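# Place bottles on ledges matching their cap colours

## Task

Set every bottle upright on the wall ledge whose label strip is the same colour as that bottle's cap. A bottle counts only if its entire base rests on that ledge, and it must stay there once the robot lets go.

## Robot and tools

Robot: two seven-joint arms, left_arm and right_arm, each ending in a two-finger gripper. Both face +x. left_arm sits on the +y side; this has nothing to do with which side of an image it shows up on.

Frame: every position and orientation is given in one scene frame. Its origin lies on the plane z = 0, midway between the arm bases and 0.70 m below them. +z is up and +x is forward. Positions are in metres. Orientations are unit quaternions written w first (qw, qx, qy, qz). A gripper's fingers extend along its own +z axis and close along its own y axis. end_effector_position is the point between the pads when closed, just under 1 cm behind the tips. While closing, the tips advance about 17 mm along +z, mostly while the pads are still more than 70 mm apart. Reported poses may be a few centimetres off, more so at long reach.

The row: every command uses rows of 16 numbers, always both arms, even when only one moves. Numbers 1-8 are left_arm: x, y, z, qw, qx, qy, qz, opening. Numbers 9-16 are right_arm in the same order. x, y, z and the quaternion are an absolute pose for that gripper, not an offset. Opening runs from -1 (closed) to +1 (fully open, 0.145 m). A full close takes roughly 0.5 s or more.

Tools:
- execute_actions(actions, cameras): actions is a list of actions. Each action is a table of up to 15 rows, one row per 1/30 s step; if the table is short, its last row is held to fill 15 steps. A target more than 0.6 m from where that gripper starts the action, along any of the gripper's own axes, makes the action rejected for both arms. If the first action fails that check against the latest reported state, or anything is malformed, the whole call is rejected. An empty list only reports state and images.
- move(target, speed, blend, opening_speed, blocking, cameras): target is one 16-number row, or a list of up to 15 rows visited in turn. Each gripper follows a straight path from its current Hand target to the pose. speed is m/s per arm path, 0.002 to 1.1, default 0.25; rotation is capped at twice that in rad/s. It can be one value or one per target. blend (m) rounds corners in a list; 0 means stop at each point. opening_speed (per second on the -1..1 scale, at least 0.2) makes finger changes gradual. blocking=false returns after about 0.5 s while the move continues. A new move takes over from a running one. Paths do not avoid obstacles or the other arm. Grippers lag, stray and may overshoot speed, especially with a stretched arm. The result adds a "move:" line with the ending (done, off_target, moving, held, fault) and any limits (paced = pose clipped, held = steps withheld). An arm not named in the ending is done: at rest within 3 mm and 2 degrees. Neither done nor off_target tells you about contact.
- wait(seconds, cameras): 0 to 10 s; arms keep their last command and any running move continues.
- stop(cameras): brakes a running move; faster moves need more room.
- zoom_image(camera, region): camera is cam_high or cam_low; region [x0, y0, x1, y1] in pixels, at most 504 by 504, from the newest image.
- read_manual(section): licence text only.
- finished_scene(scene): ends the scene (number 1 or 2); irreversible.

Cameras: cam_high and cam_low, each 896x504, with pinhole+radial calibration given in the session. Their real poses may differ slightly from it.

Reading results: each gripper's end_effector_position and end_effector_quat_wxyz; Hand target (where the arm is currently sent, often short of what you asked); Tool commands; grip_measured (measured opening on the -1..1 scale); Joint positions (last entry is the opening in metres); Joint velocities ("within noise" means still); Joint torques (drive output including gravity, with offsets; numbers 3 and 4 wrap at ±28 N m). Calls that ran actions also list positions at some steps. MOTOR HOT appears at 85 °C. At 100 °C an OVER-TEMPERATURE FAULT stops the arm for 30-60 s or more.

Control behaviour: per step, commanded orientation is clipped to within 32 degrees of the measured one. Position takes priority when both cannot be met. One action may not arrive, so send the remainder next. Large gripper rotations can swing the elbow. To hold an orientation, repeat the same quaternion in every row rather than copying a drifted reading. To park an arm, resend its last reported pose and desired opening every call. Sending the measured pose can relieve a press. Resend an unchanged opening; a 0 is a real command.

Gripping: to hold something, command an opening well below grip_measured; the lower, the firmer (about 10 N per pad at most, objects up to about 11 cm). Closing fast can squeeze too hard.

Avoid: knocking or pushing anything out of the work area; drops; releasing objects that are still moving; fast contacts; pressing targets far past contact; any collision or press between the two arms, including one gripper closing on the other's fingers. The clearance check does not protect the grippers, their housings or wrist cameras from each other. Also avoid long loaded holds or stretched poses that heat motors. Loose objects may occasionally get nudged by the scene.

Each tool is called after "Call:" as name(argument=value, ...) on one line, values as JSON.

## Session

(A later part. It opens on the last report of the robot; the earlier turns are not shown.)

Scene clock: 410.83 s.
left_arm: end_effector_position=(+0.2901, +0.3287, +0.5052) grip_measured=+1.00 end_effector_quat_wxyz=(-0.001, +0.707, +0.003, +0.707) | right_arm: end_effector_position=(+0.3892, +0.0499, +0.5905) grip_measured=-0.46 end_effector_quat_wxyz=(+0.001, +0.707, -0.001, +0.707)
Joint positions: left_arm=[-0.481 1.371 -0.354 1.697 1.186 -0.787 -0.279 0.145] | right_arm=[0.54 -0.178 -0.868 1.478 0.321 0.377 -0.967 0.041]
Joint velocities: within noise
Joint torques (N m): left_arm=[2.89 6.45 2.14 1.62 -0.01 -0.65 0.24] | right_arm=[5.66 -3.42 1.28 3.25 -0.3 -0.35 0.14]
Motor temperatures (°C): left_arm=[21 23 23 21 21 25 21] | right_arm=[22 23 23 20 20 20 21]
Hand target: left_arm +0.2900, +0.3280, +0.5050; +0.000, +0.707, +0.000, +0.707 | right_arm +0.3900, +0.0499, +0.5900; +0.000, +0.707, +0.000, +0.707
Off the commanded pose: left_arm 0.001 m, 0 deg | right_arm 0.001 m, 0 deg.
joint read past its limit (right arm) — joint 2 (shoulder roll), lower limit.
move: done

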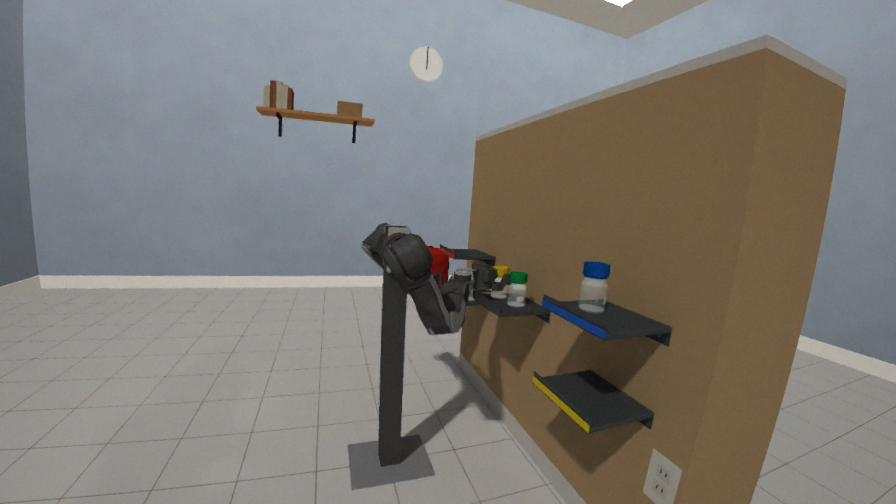

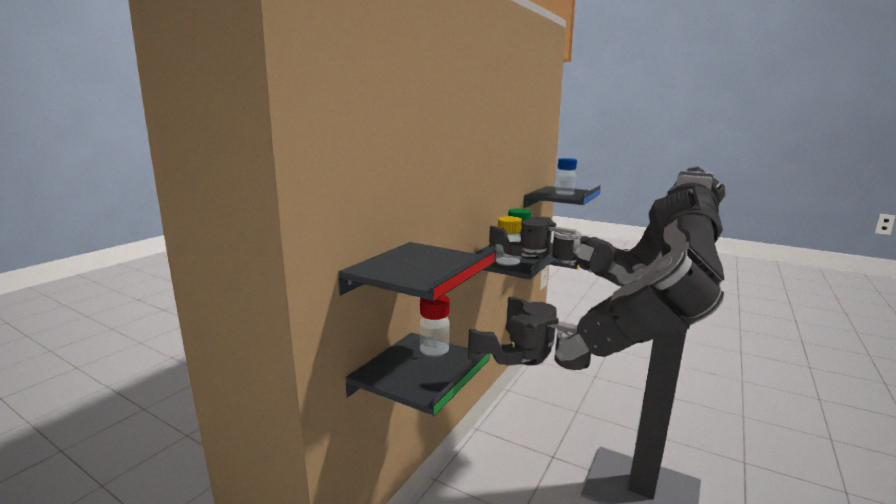

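Call:
move(target=[[0.29,0.328,0.5,0,0.7071,0,0.7071,1,0.39,0.05,0.615,0,0.7071,0,0.7071,-0.8],[0.33,0.328,0.495,0,0.7071,0,0.7071,1,0.25,0.045,0.62,0,0.7071,0,0.7071,-0.8],[0.37,0.328,0.493,0,0.7071,0,0.7071,1,0.23,-0.15,0.6,0,0.7071,0,0.7071,-0.8],[0.395,0.328,0.49,0,0.7071,0,0.7071,1,0.22,-0.352,0.53,0,0.7071,0,0.7071,-0.8]], speed=[0.06,0.12,0.15,0.15], blend=0.005)

Call:
zoom_image(camera="cam_low", region=[380, 190, 600, 370])

Call:
zoom_image(camera="cam_high", region=[420, 220, 620, 390])

Scene clock: 430.80 s.
left_arm: end_effector_position=(+0.3950, +0.3301, +0.4933) grip_measured=+1.00 end_effector_quat_wxyz=(-0.003, +0.704, +0.002, +0.710) | right_arm: end_effector_position=(+0.2208, -0.3514, +0.5293) grip_measured=-0.55 end_effector_quat_wxyz=(+0.009, +0.803, +0.002, +0.596)
Joint positions: left_arm=[0.271 0.971 -0.599 1.235 1.072 -0.414 -0.038 0.145] | right_arm=[0.495 1.94 -1.571 1.983 1.509 -0.78 -0.087 0.034]
Joint velocities: within noise
Joint torques (N m): left_arm=[6.37 5.05 1.78 1.91 0.08 -0.52 0.23] | right_arm=[1.41 7.19 1.62 0.35 0.1 -0.57 0.14]
Motor temperatures (°C): left_arm=[22 24 23 21 21 25 21] | right_arm=[22 23 22 20 20 20 21]
Hand target: left_arm +0.3949, +0.3280, +0.4900; +0.000, +0.707, +0.000, +0.707 | right_arm +0.2204, -0.3520, +0.5302; +0.009, +0.802, +0.002, +0.597
Off the commanded pose: left_arm 0.004 m, 1 deg | right_arm 0.001 m, 17 deg.
joint sent to its limit (right arm) — joint 3 (upper arm roll), lower limit; joint 6 (wrist pitch), lower limit. The joint targets are off in orientation, not in position.
move: off_target (left_arm, right_arm)

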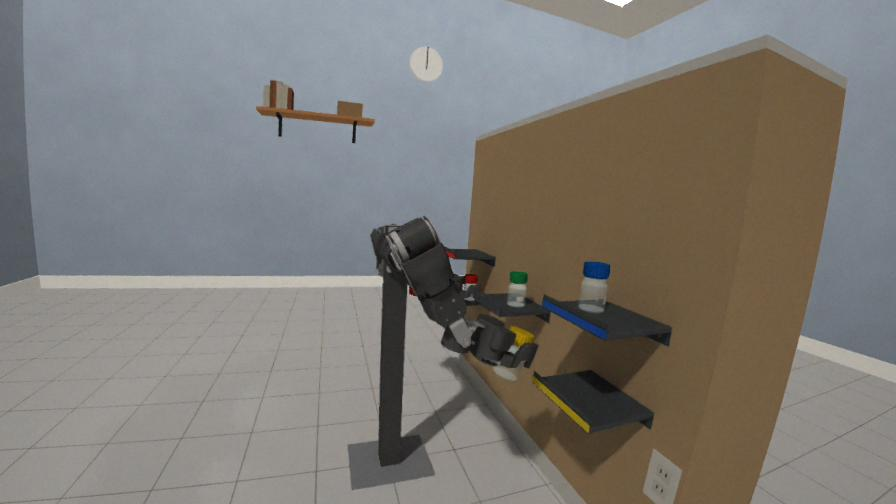

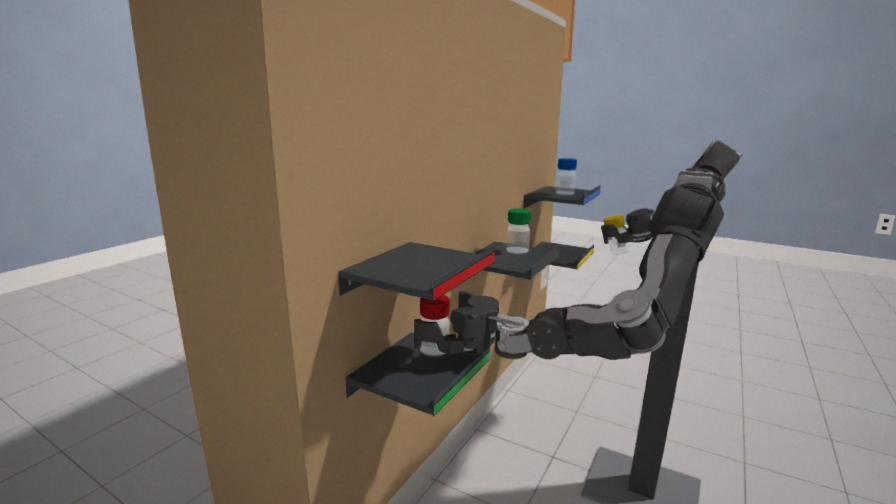

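Scaled by 2.291 from the camera's 896x504 image, which has a finer 1280x720 frame.

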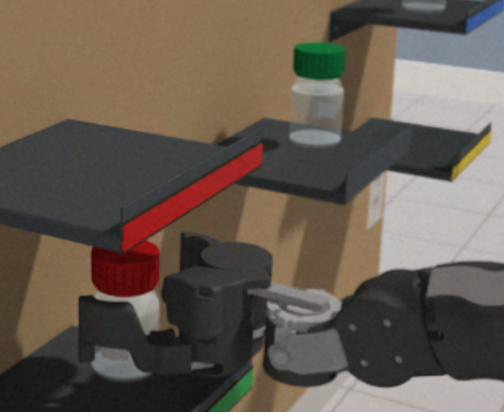

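Scaled by 2.520 from the camera's 896x504 image, which has a finer 1280x720 frame.

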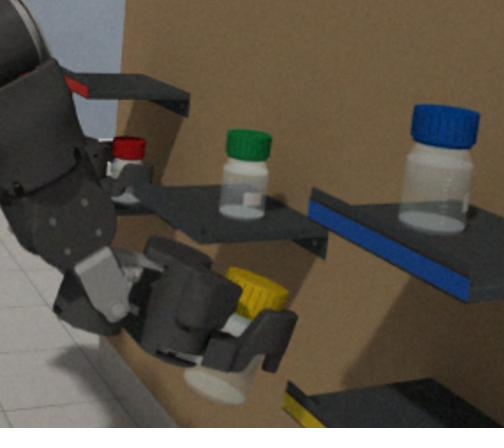

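Call:
move(target=[[0.403,0.328,0.49,0,0.7071,0,0.7071,1,0.24,-0.35,0.52,0,0.7071,0,0.7071,-0.9],[0.403,0.328,0.49,0,0.7071,0,0.7071,-0.7,0.27,-0.352,0.525,0,0.7071,0,0.7071,-0.9]], opening_speed=1.5, speed=0.1)

Call:
zoom_image(camera="cam_low", region=[380, 190, 660, 400])

Call:
zoom_image(camera="cam_high", region=[420, 220, 620, 390])

Scene clock: 442.90 s.
left_arm: end_effector_position=(+0.4030, +0.3301, +0.4928) grip_measured=-0.54 end_effector_quat_wxyz=(-0.003, +0.704, +0.002, +0.710) | right_arm: end_effector_position=(+0.2709, -0.3511, +0.5248) grip_measured=-0.55 end_effector_quat_wxyz=(+0.005, +0.757, +0.003, +0.653)
Joint positions: left_arm=[0.316 0.944 -0.612 1.191 1.063 -0.399 -0.02 0.035] | right_arm=[0.638 1.713 -1.571 1.809 1.458 -0.779 -0.152 0.034]
Joint velocities: within noise
Joint torques (N m): left_arm=[6.55 5.13 1.94 2.29 0.11 -0.55 0.19] | right_arm=[2.02 6.45 2.15 0.72 0.01 -0.63 -0.11]
Motor temperatures (°C): left_arm=[23 23 24 21 21 25 21] | right_arm=[21 24 22 20 20 20 21]
Hand target: left_arm +0.4030, +0.3282, +0.4900; +0.000, +0.707, +0.000, +0.707 | right_arm +0.2703, -0.3519, +0.5252; +0.007, +0.756, +0.003, +0.654
Off the commanded pose: left_arm 0.003 m, 1 deg | right_arm 0.001 m, 8 deg.
joint sent to its limit (right arm) — joint 3 (upper arm roll), lower limit; joint 6 (wrist pitch), lower limit. The joint targets are off in orientation, not in position.
move: off_target (right_arm); target 2's new opening was sent with left_arm's hand 0.004 m and 1 deg from that target

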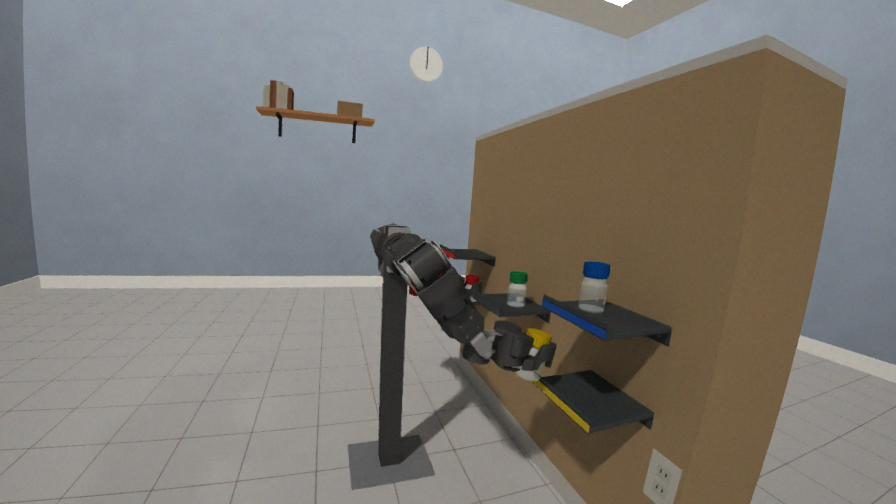

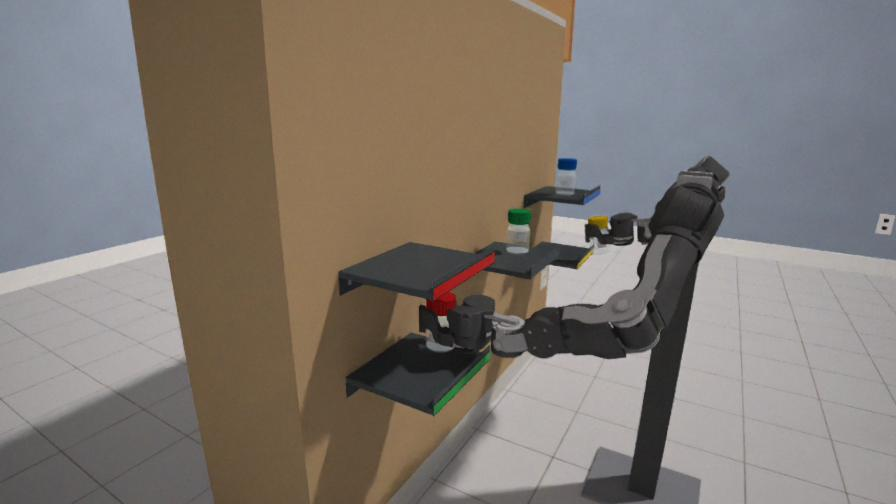

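Scaled by 1.800 from the camera's 896x504 image, which has a finer 1280x720 frame.

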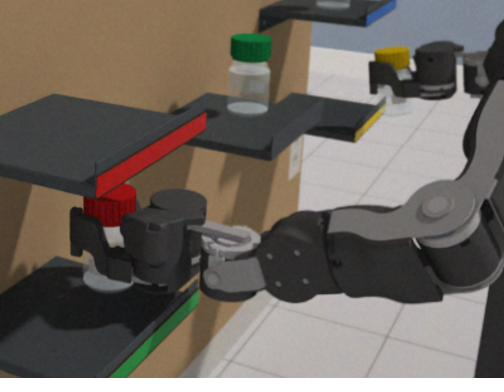

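Scaled by 2.520 from the camera's 896x504 image, which has a finer 1280x720 frame.

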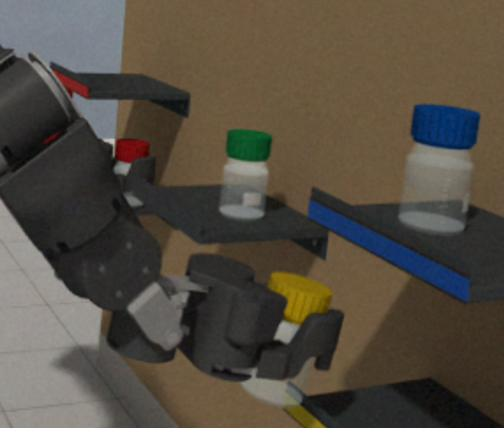

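Call:
move(target=[[0.403,0.329,0.512,0,0.7071,0,0.7071,-0.8,0.28,-0.352,0.532,0,0.7071,0,0.7071,-0.9],[0.33,0.329,0.515,0,0.7071,0,0.7071,-0.8,0.31,-0.352,0.532,0,0.7071,0,0.7071,-0.9],[0.25,0.329,0.515,0,0.7071,0,0.7071,-0.8,0.395,-0.36,0.53,0,0.7071,0,0.7071,-0.9]], speed=[0.06,0.1,0.1])

Call:
zoom_image(camera="cam_low", region=[380, 190, 660, 400])

Call:
zoom_image(camera="cam_high", region=[500, 270, 680, 420])

Scene clock: 457.70 s.
left_arm: end_effector_position=(+0.2487, +0.3309, +0.5120) grip_measured=-0.54 end_effector_quat_wxyz=(-0.003, +0.712, +0.003, +0.703) | right_arm: end_effector_position=(+0.3945, -0.3597, +0.5273) grip_measured=-0.55 end_effector_quat_wxyz=(+0.001, +0.710, +0.000, +0.704)
Joint positions: left_arm=[-1.138 1.249 0.273 1.821 1.106 -0.777 -0.224 0.035] | right_arm=[0.909 1.248 -1.525 1.261 1.546 -0.609 -0.018 0.034]
Joint velocities: within noise
Joint torques (N m): left_arm=[1.91 3.34 2.88 2.61 -0.04 -0.84 0.19] | right_arm=[5.21 5.08 4.53 0.53 0.15 -0.52 0.16]
Motor temperatures (°C): left_arm=[23 24 24 21 21 25 21] | right_arm=[21 24 23 20 20 21 21]
Hand target: left_arm +0.2500, +0.3291, +0.5150; +0.000, +0.707, +0.000, +0.707 | right_arm +0.3950, -0.3599, +0.5300; +0.000, +0.707, +0.000, +0.707
Off the commanded pose: left_arm 0.004 m, 1 deg | right_arm 0.003 m, 0 deg.
move: off_target (left_arm)

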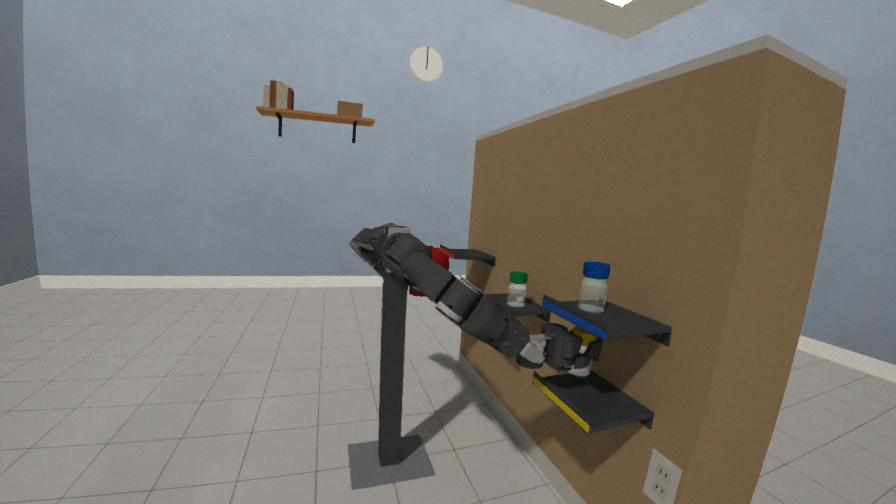

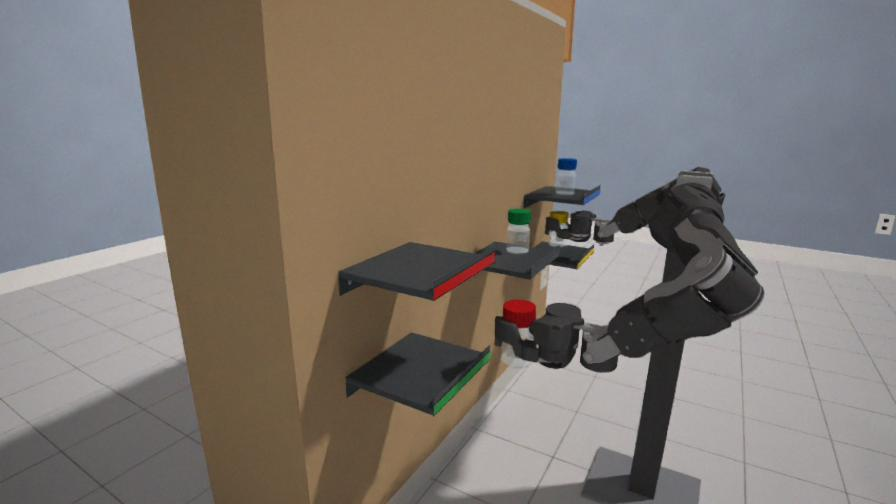

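Scaled by 1.800 from the camera's 896x504 image, which has a finer 1280x720 frame.

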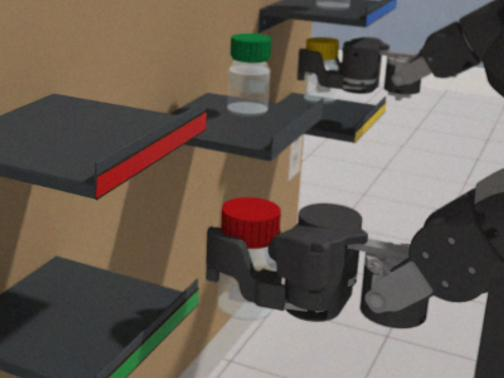

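Scaled by 2.800 from the camera's 896x504 image, which has a finer 1280x720 frame.

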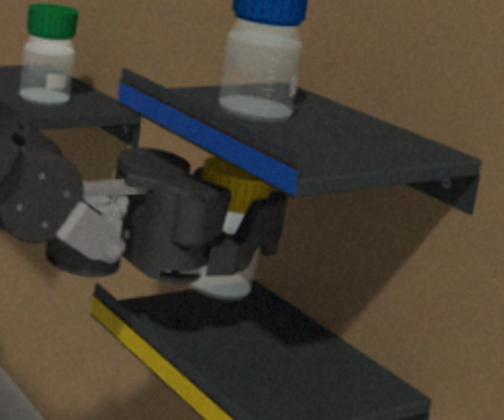

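Call:
move(target=[[0.235,0.325,0.56,0,0.7071,0,0.7071,-0.8,0.405,-0.375,0.51,0,0.7071,0,0.7071,-0.9],[0.235,0.325,0.65,0,0.7071,0,0.7071,-0.8,0.405,-0.375,0.495,0,0.7071,0,0.7071,-0.9],[0.235,0.325,0.73,0,0.7071,0,0.7071,-0.8,0.405,-0.375,0.479,0,0.7071,0,0.7071,-0.9]], speed=[0.1,0.12,0.12])

Call:
zoom_image(camera="cam_low", region=[480, 140, 640, 280])

Call:
zoom_image(camera="cam_high", region=[500, 270, 680, 420])

Scene clock: 472.07 s.
left_arm: end_effector_position=(+0.2348, +0.3241, +0.7292) grip_measured=-0.54 end_effector_quat_wxyz=(+0.001, +0.709, -0.002, +0.705) | right_arm: end_effector_position=(+0.4068, -0.3798, +0.4929) grip_measured=-0.55 end_effector_quat_wxyz=(+0.007, +0.690, -0.001, +0.724)
Joint positions: left_arm=[-1.143 0.898 1.576 2.247 1.573 0.436 0.001 0.035] | right_arm=[0.723 1.043 -1.315 0.897 1.561 -0.685 0.186 0.034]
Joint velocities: within noise
Joint torques (N m): left_arm=[0.65 2.99 2.11 0.14 0.18 -0.79 -0.05] | right_arm=[2.36 3.13 1.63 0.27 0.19 0.42 0.11]
Motor temperatures (°C): left_arm=[22 23 24 21 21 25 21] | right_arm=[22 24 23 19 20 21 21]
Hand target: left_arm +0.2350, +0.3250, +0.7300; +0.000, +0.707, +0.000, +0.707 | right_arm +0.4046, -0.3748, +0.4792; +0.000, +0.707, +0.000, +0.707
Off the commanded pose: left_arm 0.001 m, 0 deg | right_arm 0.015 m, 3 deg.
joint read past its limit (left arm) — joint 3 (upper arm roll), upper limit.
joint read past its limit (right arm) — joint 5 (forearm roll), upper limit.
joint sent to its limit (right arm) — joint 5 (forearm roll), upper limit. The joint targets still meet the commanded pose.
move: off_target (right_arm)

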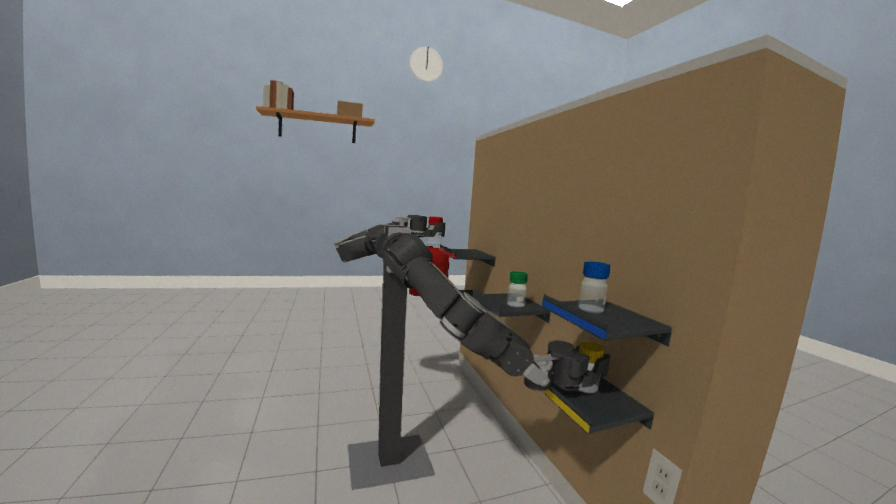

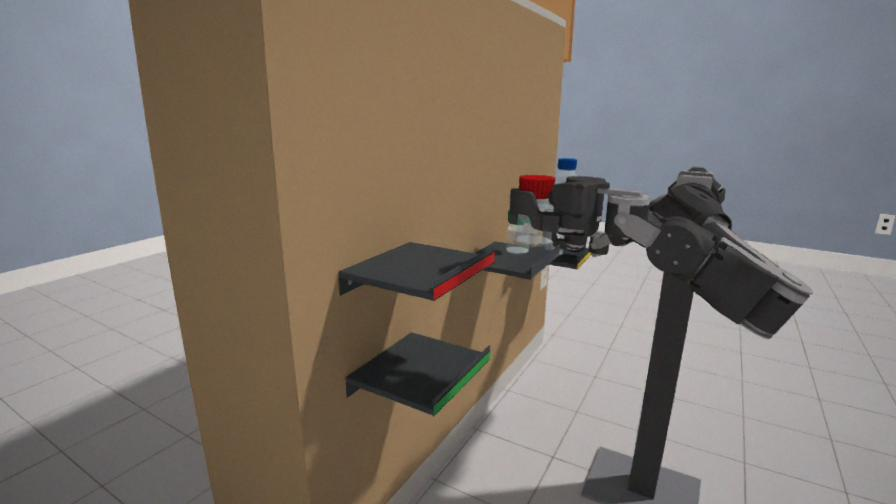

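Scaled by 3.150 from the camera's 896x504 image, which has a finer 1280x720 frame.

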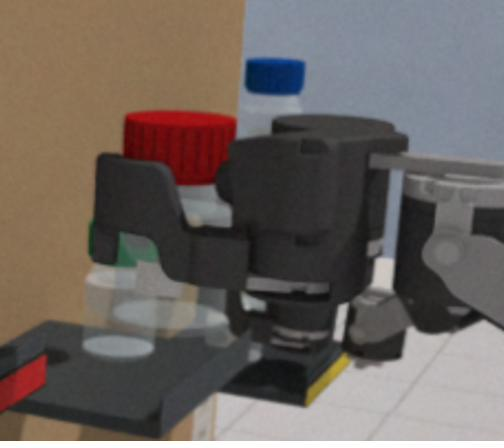

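Scaled by 2.800 from the camera's 896x504 image, which has a finer 1280x720 frame.

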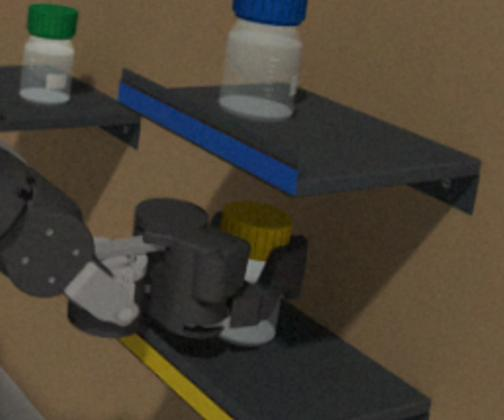

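Call:
move(target=[[0.3,0.327,0.73,0,0.7071,0,0.7071,-0.8,0.406,-0.379,0.491,0,0.7071,0,0.7071,-0.7],[0.35,0.327,0.73,0,0.7071,0,0.7071,-0.8,0.406,-0.379,0.491,0,0.7071,0,0.7071,0.9],[0.403,0.328,0.72,0,0.7071,0,0.7071,-0.8,0.25,-0.36,0.5,0,0.7071,0,0.7071,0.9],[0.403,0.328,0.683,0,0.7071,0,0.7071,-0.8,0.22,-0.3,0.5,0,0.7071,0,0.7071,0.9]], opening_speed=1.2, speed=[0.1,0.1,0.15,0.04])

Call:
zoom_image(camera="cam_low", region=[330, 140, 570, 320])

Call:
zoom_image(camera="cam_high", region=[400, 180, 680, 430])

Scene clock: 492.73 s.
left_arm: end_effector_position=(+0.4029, +0.3285, +0.6856) grip_measured=-0.54 end_effector_quat_wxyz=(-0.001, +0.705, +0.000, +0.709) | right_arm: end_effector_position=(+0.2210, -0.2994, +0.5014) grip_measured=+0.90 end_effector_quat_wxyz=(+0.098, +0.758, +0.016, +0.644)
Joint positions: left_arm=[-1.407 1.703 1.334 1.645 1.584 -0.08 -0.206 0.035] | right_arm=[0.345 1.629 -1.571 2.084 0.761 -0.784 -1.024 0.139]
Joint velocities: within noise
Joint torques (N m): left_arm=[5.45 1.67 2.69 0.06 0.09 -0.8 0.13] | right_arm=[1.07 5.13 0.94 1.47 -0.25 -0.23 -0.24]
Motor temperatures (°C): left_arm=[22 22 24 21 21 26 21] | right_arm=[22 24 23 19 20 20 21]
Hand target: left_arm +0.4030, +0.3280, +0.6832; +0.000, +0.707, +0.000, +0.707 | right_arm +0.2202, -0.2998, +0.5001; +0.099, +0.759, +0.015, +0.643
Off the commanded pose: left_arm 0.003 m, 0 deg | right_arm 0.002 m, 15 deg.
joint sent to its limit (left arm) — joint 1 (shoulder pitch), lower limit. The joint targets still meet the commanded pose.
joint sent to its limit (right arm) — joint 3 (upper arm roll), lower limit; joint 6 (wrist pitch), lower limit. The joint targets are off in orientation, not in position.
move: off_target (right_arm)

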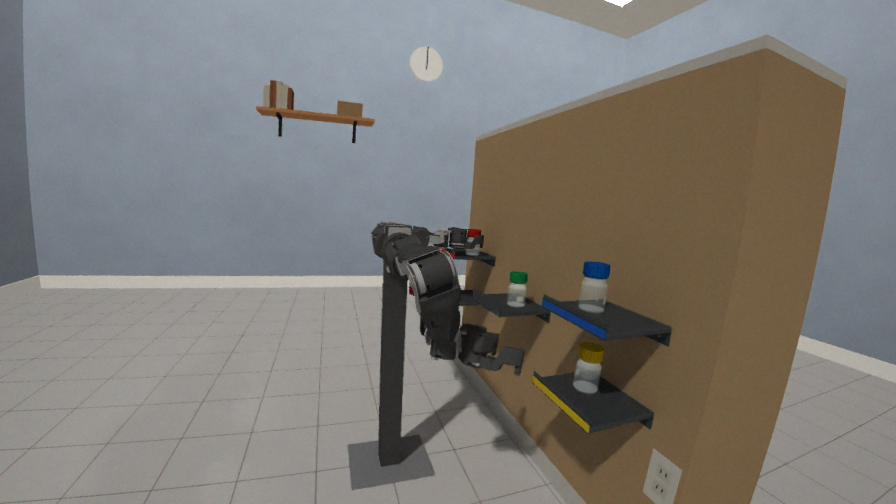

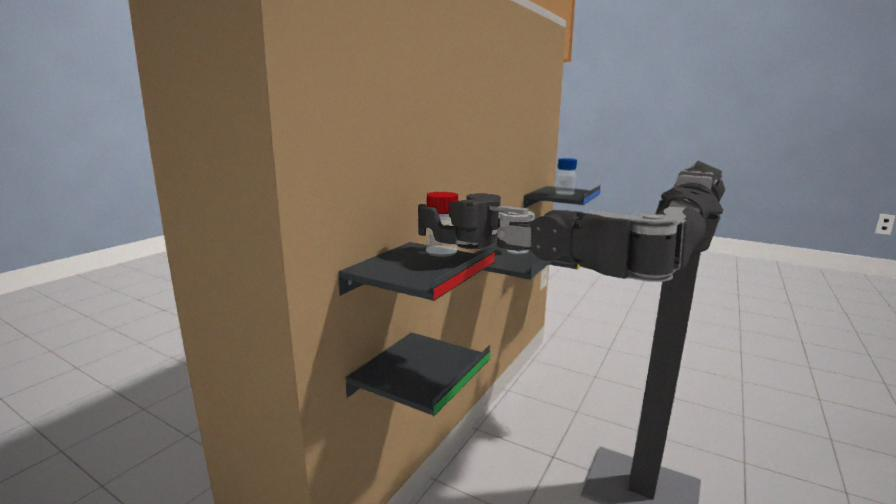

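Scaled by 2.100 from the camera's 896x504 image, which has a finer 1280x720 frame.

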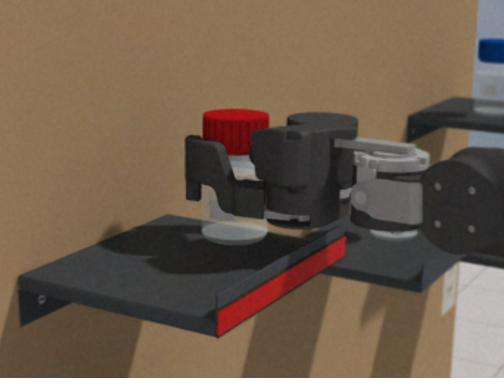

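Scaled by 1.800 from the camera's 896x504 image, which has a finer 1280x720 frame.

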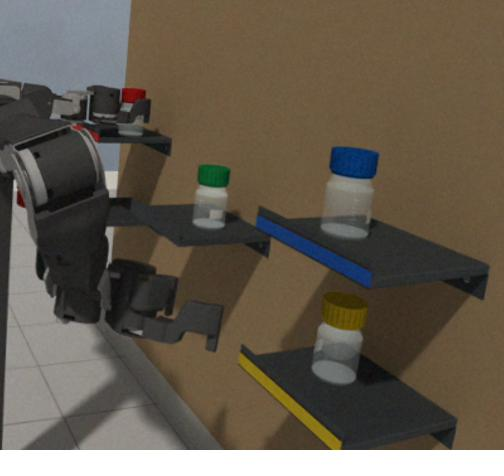

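Call:
move(target=[[0.4,0.345,0.686,0,0.7071,0,0.7071,-0.8,0.221,-0.2994,0.5014,0.098,0.758,0.016,0.644,0.9],[0.4,0.345,0.672,0,0.7071,0,0.7071,-0.8,0.221,-0.2994,0.5014,0.098,0.758,0.016,0.644,0.9]], speed=0.025)

Call:
zoom_image(camera="cam_low", region=[330, 140, 570, 320])

Scene clock: 503.23 s.
left_arm: end_effector_position=(+0.4000, +0.3455, +0.6850) grip_measured=-0.54 end_effector_quat_wxyz=(+0.000, +0.690, +0.002, +0.724) | right_arm: end_effector_position=(+0.2209, -0.2994, +0.5012) grip_measured=+0.90 end_effector_quat_wxyz=(+0.098, +0.759, +0.016, +0.644)
Joint positions: left_arm=[-1.399 1.681 1.291 1.592 1.584 -0.158 -0.131 0.035] | right_arm=[0.344 1.629 -1.571 2.084 0.761 -0.784 -1.024 0.139]
Joint velocities: within noise
Joint torques (N m): left_arm=[4 1.62 1.06 0.06 0.13 0.16 0.19] | right_arm=[1.31 5.92 1.8 1.8 -0.23 -0.22 -0.09]
Motor temperatures (°C): left_arm=[22 22 25 21 21 26 21] | right_arm=[21 24 23 19 20 20 21]
Hand target: left_arm +0.3997, +0.3451, +0.6720; +0.000, +0.707, +0.000, +0.707 | right_arm +0.2210, -0.2994, +0.5014; +0.098, +0.758, +0.016, +0.644
Off the commanded pose: left_arm 0.013 m, 3 deg | right_arm 0.000 m, 0 deg.
joint sent to its limit (left arm) — joint 5 (forearm roll), upper limit. The joint targets still meet the commanded pose.
move: off_target (left_arm)

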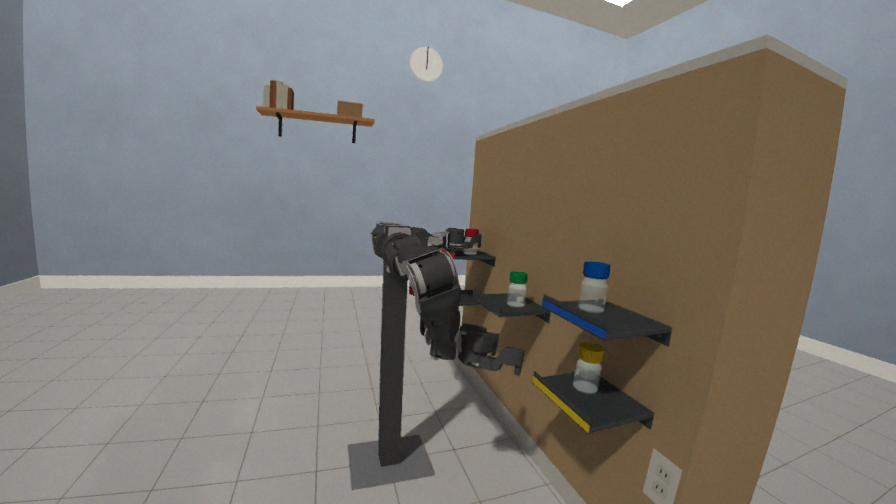

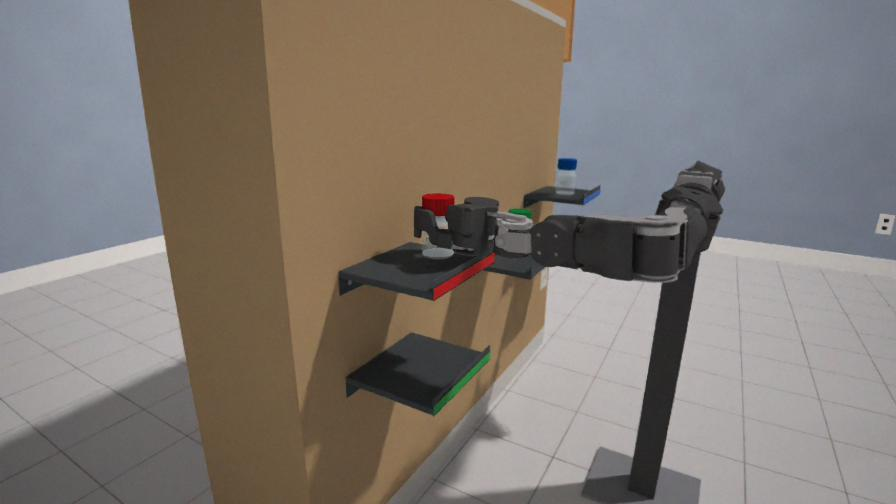

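Scaled by 2.100 from the camera's 896x504 image, which has a finer 1280x720 frame.

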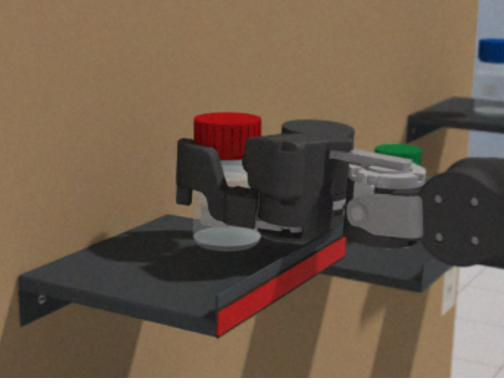

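Call:
move(target=[[0.4,0.345,0.684,0,0.7071,0,0.7071,-0.7,0.221,-0.2994,0.5014,0.098,0.758,0.016,0.644,0.9],[0.4,0.345,0.684,0,0.7071,0,0.7071,0.6,0.221,-0.2994,0.5014,0.098,0.758,0.016,0.644,0.9],[0.23,0.32,0.685,0,0.7071,0,0.7071,0.6,0.221,-0.2994,0.5014,0.098,0.758,0.016,0.644,0.9],[0.22,0.3,0.62,0,0.7071,0,0.7071,0.6,0.221,-0.2994,0.5014,0.098,0.758,0.016,0.644,0.9],[0.24,0.05,0.6,0,0.7071,0,0.7071,0.6,0.221,-0.2994,0.5014,0.098,0.758,0.016,0.644,0.9],[0.26,-0.04,0.6,0,0.7071,0,0.7071,0.6,0.221,-0.2994,0.5014,0.098,0.758,0.016,0.644,0.9]], opening_speed=1.5, speed=[0.1,0.1,0.17,0.2,0.2,0.2])

Call:
zoom_image(camera="cam_low", region=[330, 140, 640, 320])

Scene clock: 524.47 s.
left_arm: end_effector_position=(+0.2634, -0.0315, +0.5998) grip_measured=+0.60 end_effector_quat_wxyz=(-0.010, +0.702, -0.002, +0.712) | right_arm: end_effector_position=(+0.2209, -0.2994, +0.5012) grip_measured=+0.90 end_effector_quat_wxyz=(+0.098, +0.759, +0.016, +0.644)
Joint positions: left_arm=[0.07 -0.125 -1.076 2.009 -0.022 0.588 -1.078 0.119] | right_arm=[0.344 1.629 -1.571 2.084 0.761 -0.784 -1.024 0.139]
Joint velocities: within noise
Joint torques (N m): left_arm=[0.67 -11.06 -3.32 1.62 -0.38 -0.27 -0.05] | right_arm=[1.41 6.03 1.72 1.78 -0.23 -0.24 -0.09]
Motor temperatures (°C): left_arm=[22 22 25 21 22 25 21] | right_arm=[21 24 22 19 20 20 21]
Hand target: left_arm +0.2600, -0.0399, +0.6003; +0.000, +0.707, +0.000, +0.707 | right_arm +0.2210, -0.2994, +0.5014; +0.098, +0.758, +0.016, +0.644
Off the commanded pose: left_arm 0.009 m, 1 deg | right_arm 0.000 m, 0 deg.
move: off_target (left_arm)

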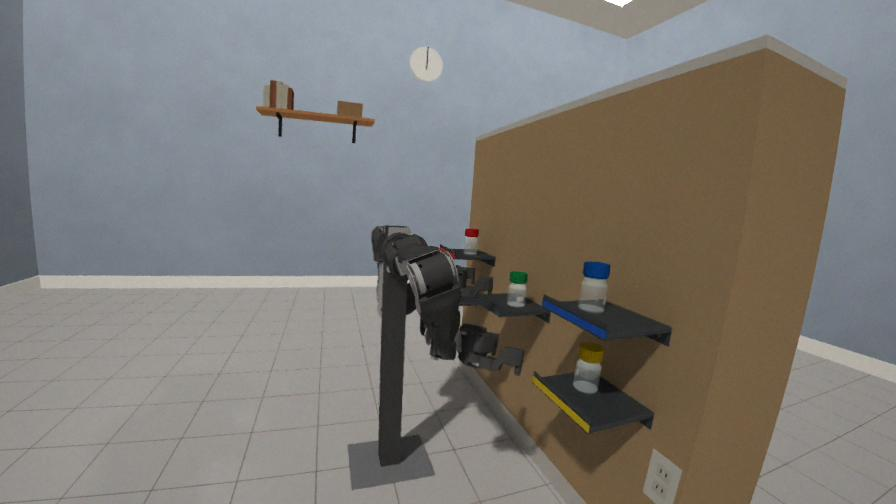

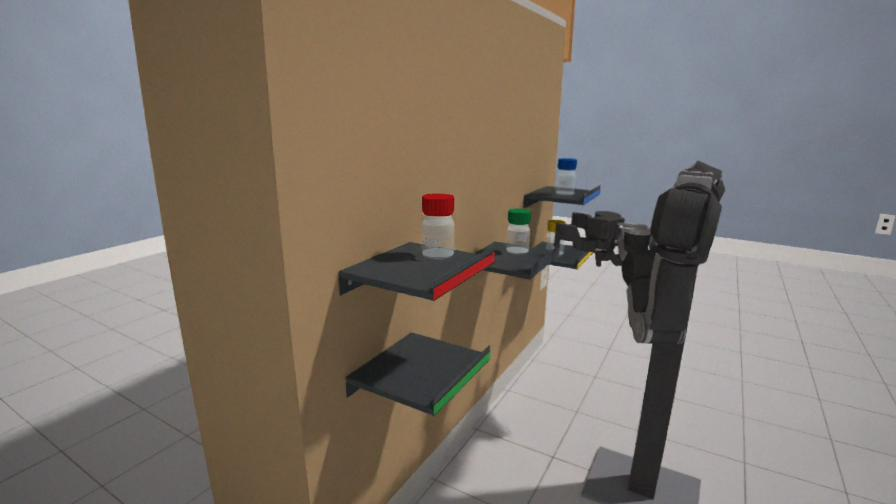

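Scaled by 1.626 from the camera's 896x504 image, which has a finer 1280x720 frame.

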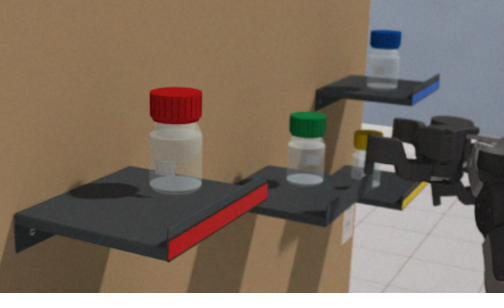

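Call:
move(target=[[0.25,0.03,0.61,0,0.7071,0,0.7071,0.6,0.221,-0.2994,0.5014,0.098,0.758,0.016,0.644,0.9],[0.23,0.25,0.62,0,0.7071,0,0.7071,0.6,0.22,-0.3,0.58,0,0.7071,0,0.7071,0.6],[0.22,0.3,0.62,0,0.7071,0,0.7071,0.6,0.24,-0.05,0.6,0,0.7071,0,0.7071,0.6],[0.22,0.3,0.62,0,0.7071,0,0.7071,0.6,0.4,-0.043,0.598,0,0.7071,0,0.7071,0.6]], speed=[0.15,0.2,0.2,0.15])

Call:
zoom_image(camera="cam_high", region=[430, 230, 550, 330])

Scene clock: 543.00 s.
left_arm: end_effector_position=(+0.2203, +0.2992, +0.6206) grip_measured=+0.60 end_effector_quat_wxyz=(+0.000, +0.706, +0.000, +0.708) | right_arm: end_effector_position=(+0.4001, -0.0440, +0.5978) grip_measured=+0.60 end_effector_quat_wxyz=(+0.004, +0.707, +0.000, +0.707)
Joint positions: left_arm=[-1.409 0.792 1.005 2.32 1.173 -0.246 -0.052 0.119] | right_arm=[0.782 0.368 -1.09 1.751 0.862 0.224 -1.124 0.119]
Joint velocities: within noise
Joint torques (N m): left_arm=[-0.99 0.78 2.58 1.8 0.17 -0.53 0.23] | right_arm=[5.84 -0.51 3.58 2.91 -0.35 -0.31 0.16]
Motor temperatures (°C): left_arm=[21 26 25 21 22 25 21] | right_arm=[21 24 22 19 20 20 21]
Hand target: left_arm +0.2200, +0.3000, +0.6200; +0.000, +0.707, +0.000, +0.707 | right_arm +0.4000, -0.0430, +0.5979; +0.000, +0.707, +0.000, +0.707
Off the commanded pose: left_arm 0.001 m, 0 deg | right_arm 0.001 m, 0 deg.
joint sent to its limit (left arm) — joint 1 (shoulder pitch), lower limit. The joint targets still meet the commanded pose.
move: done; target 2's new opening was sent with right_arm's hand 0.002 m and 10 deg from that target

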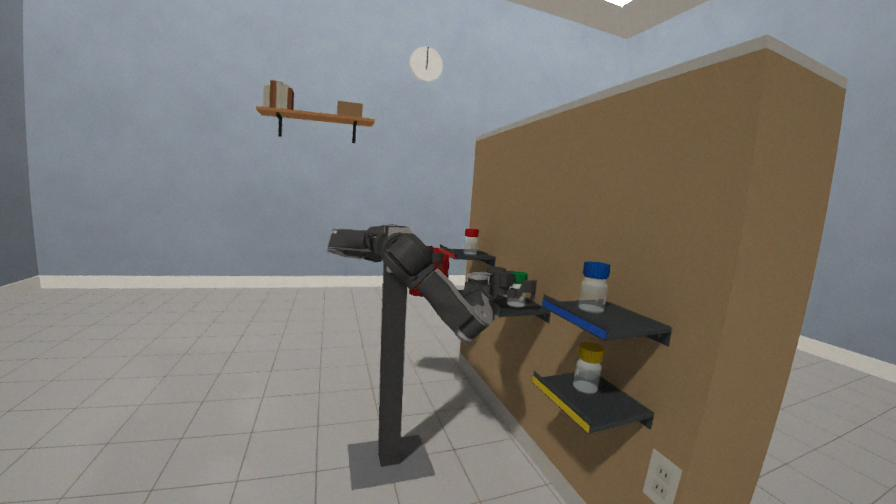

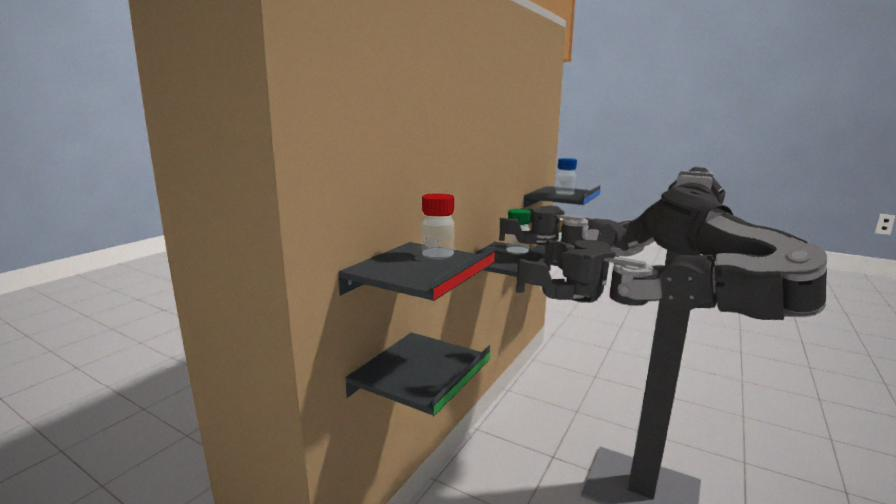

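Scaled by 4.200 from the camera's 896x504 image, which has a finer 1280x720 frame.

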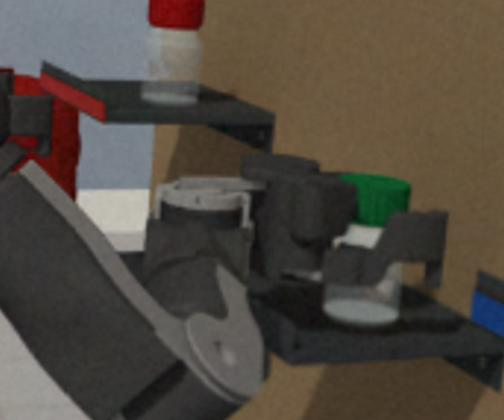

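Call:
move(target=[[0.22,0.3,0.62,0,0.7071,0,0.7071,0.6,0.4,-0.043,0.598,0,0.7071,0,0.7071,-0.7],[0.22,0.3,0.62,0,0.7071,0,0.7071,0.6,0.4,-0.043,0.613,0,0.7071,0,0.7071,-0.7],[0.22,0.3,0.62,0,0.7071,0,0.7071,0.6,0.4,0.045,0.613,0,0.7071,0,0.7071,-0.7],[0.22,0.3,0.62,0,0.7071,0,0.7071,0.6,0.4,0.045,0.592,0,0.7071,0,0.7071,-0.7]], opening_speed=1.5, speed=[0.1,0.06,0.08,0.03])

Call:
zoom_image(camera="cam_high", region=[430, 230, 550, 330])

Scene clock: 555.37 s.
left_arm: end_effector_position=(+0.2203, +0.2992, +0.6206) grip_measured=+0.60 end_effector_quat_wxyz=(+0.000, +0.706, +0.000, +0.708) | right_arm: end_effector_position=(+0.3998, +0.0445, +0.5985) grip_measured=-0.56 end_effector_quat_wxyz=(+0.002, +0.699, -0.001, +0.715)
Joint positions: left_arm=[-1.409 0.792 1.005 2.32 1.173 -0.246 -0.052 0.119] | right_arm=[0.843 0 -1.183 1.458 0.761 0.201 -1.221 0.033]
Joint velocities: within noise
Joint torques (N m): left_arm=[-0.99 0.75 2.58 1.8 0.16 -0.53 0.22] | right_arm=[4.63 -2.6 3.15 2.07 -0.03 -0.12 0.15]
Motor temperatures (°C): left_arm=[21 24 25 21 21 25 21] | right_arm=[22 24 23 20 20 20 21]
Hand target: left_arm +0.2200, +0.3000, +0.6200; +0.000, +0.707, +0.000, +0.707 | right_arm +0.3999, +0.0450, +0.5920; +0.000, +0.707, +0.000, +0.707
Off the commanded pose: left_arm 0.001 m, 0 deg | right_arm 0.007 m, 1 deg.
joint sent to its limit (left arm) — joint 1 (shoulder pitch), lower limit. The joint targets still meet the commanded pose.
move: off_target (right_arm)

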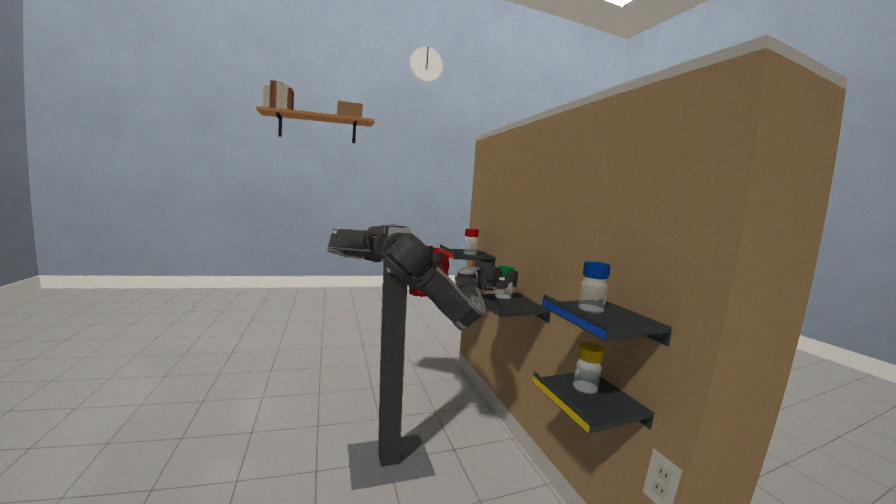

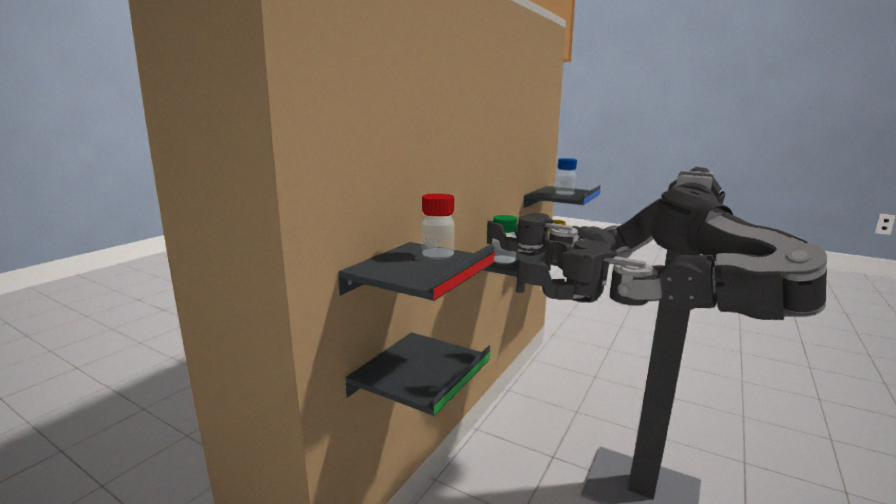

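Scaled by 4.200 from the camera's 896x504 image, which has a finer 1280x720 frame.

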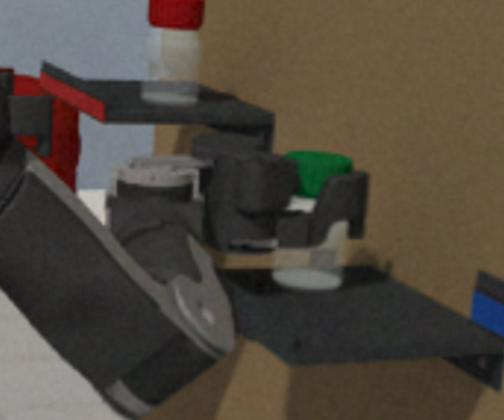

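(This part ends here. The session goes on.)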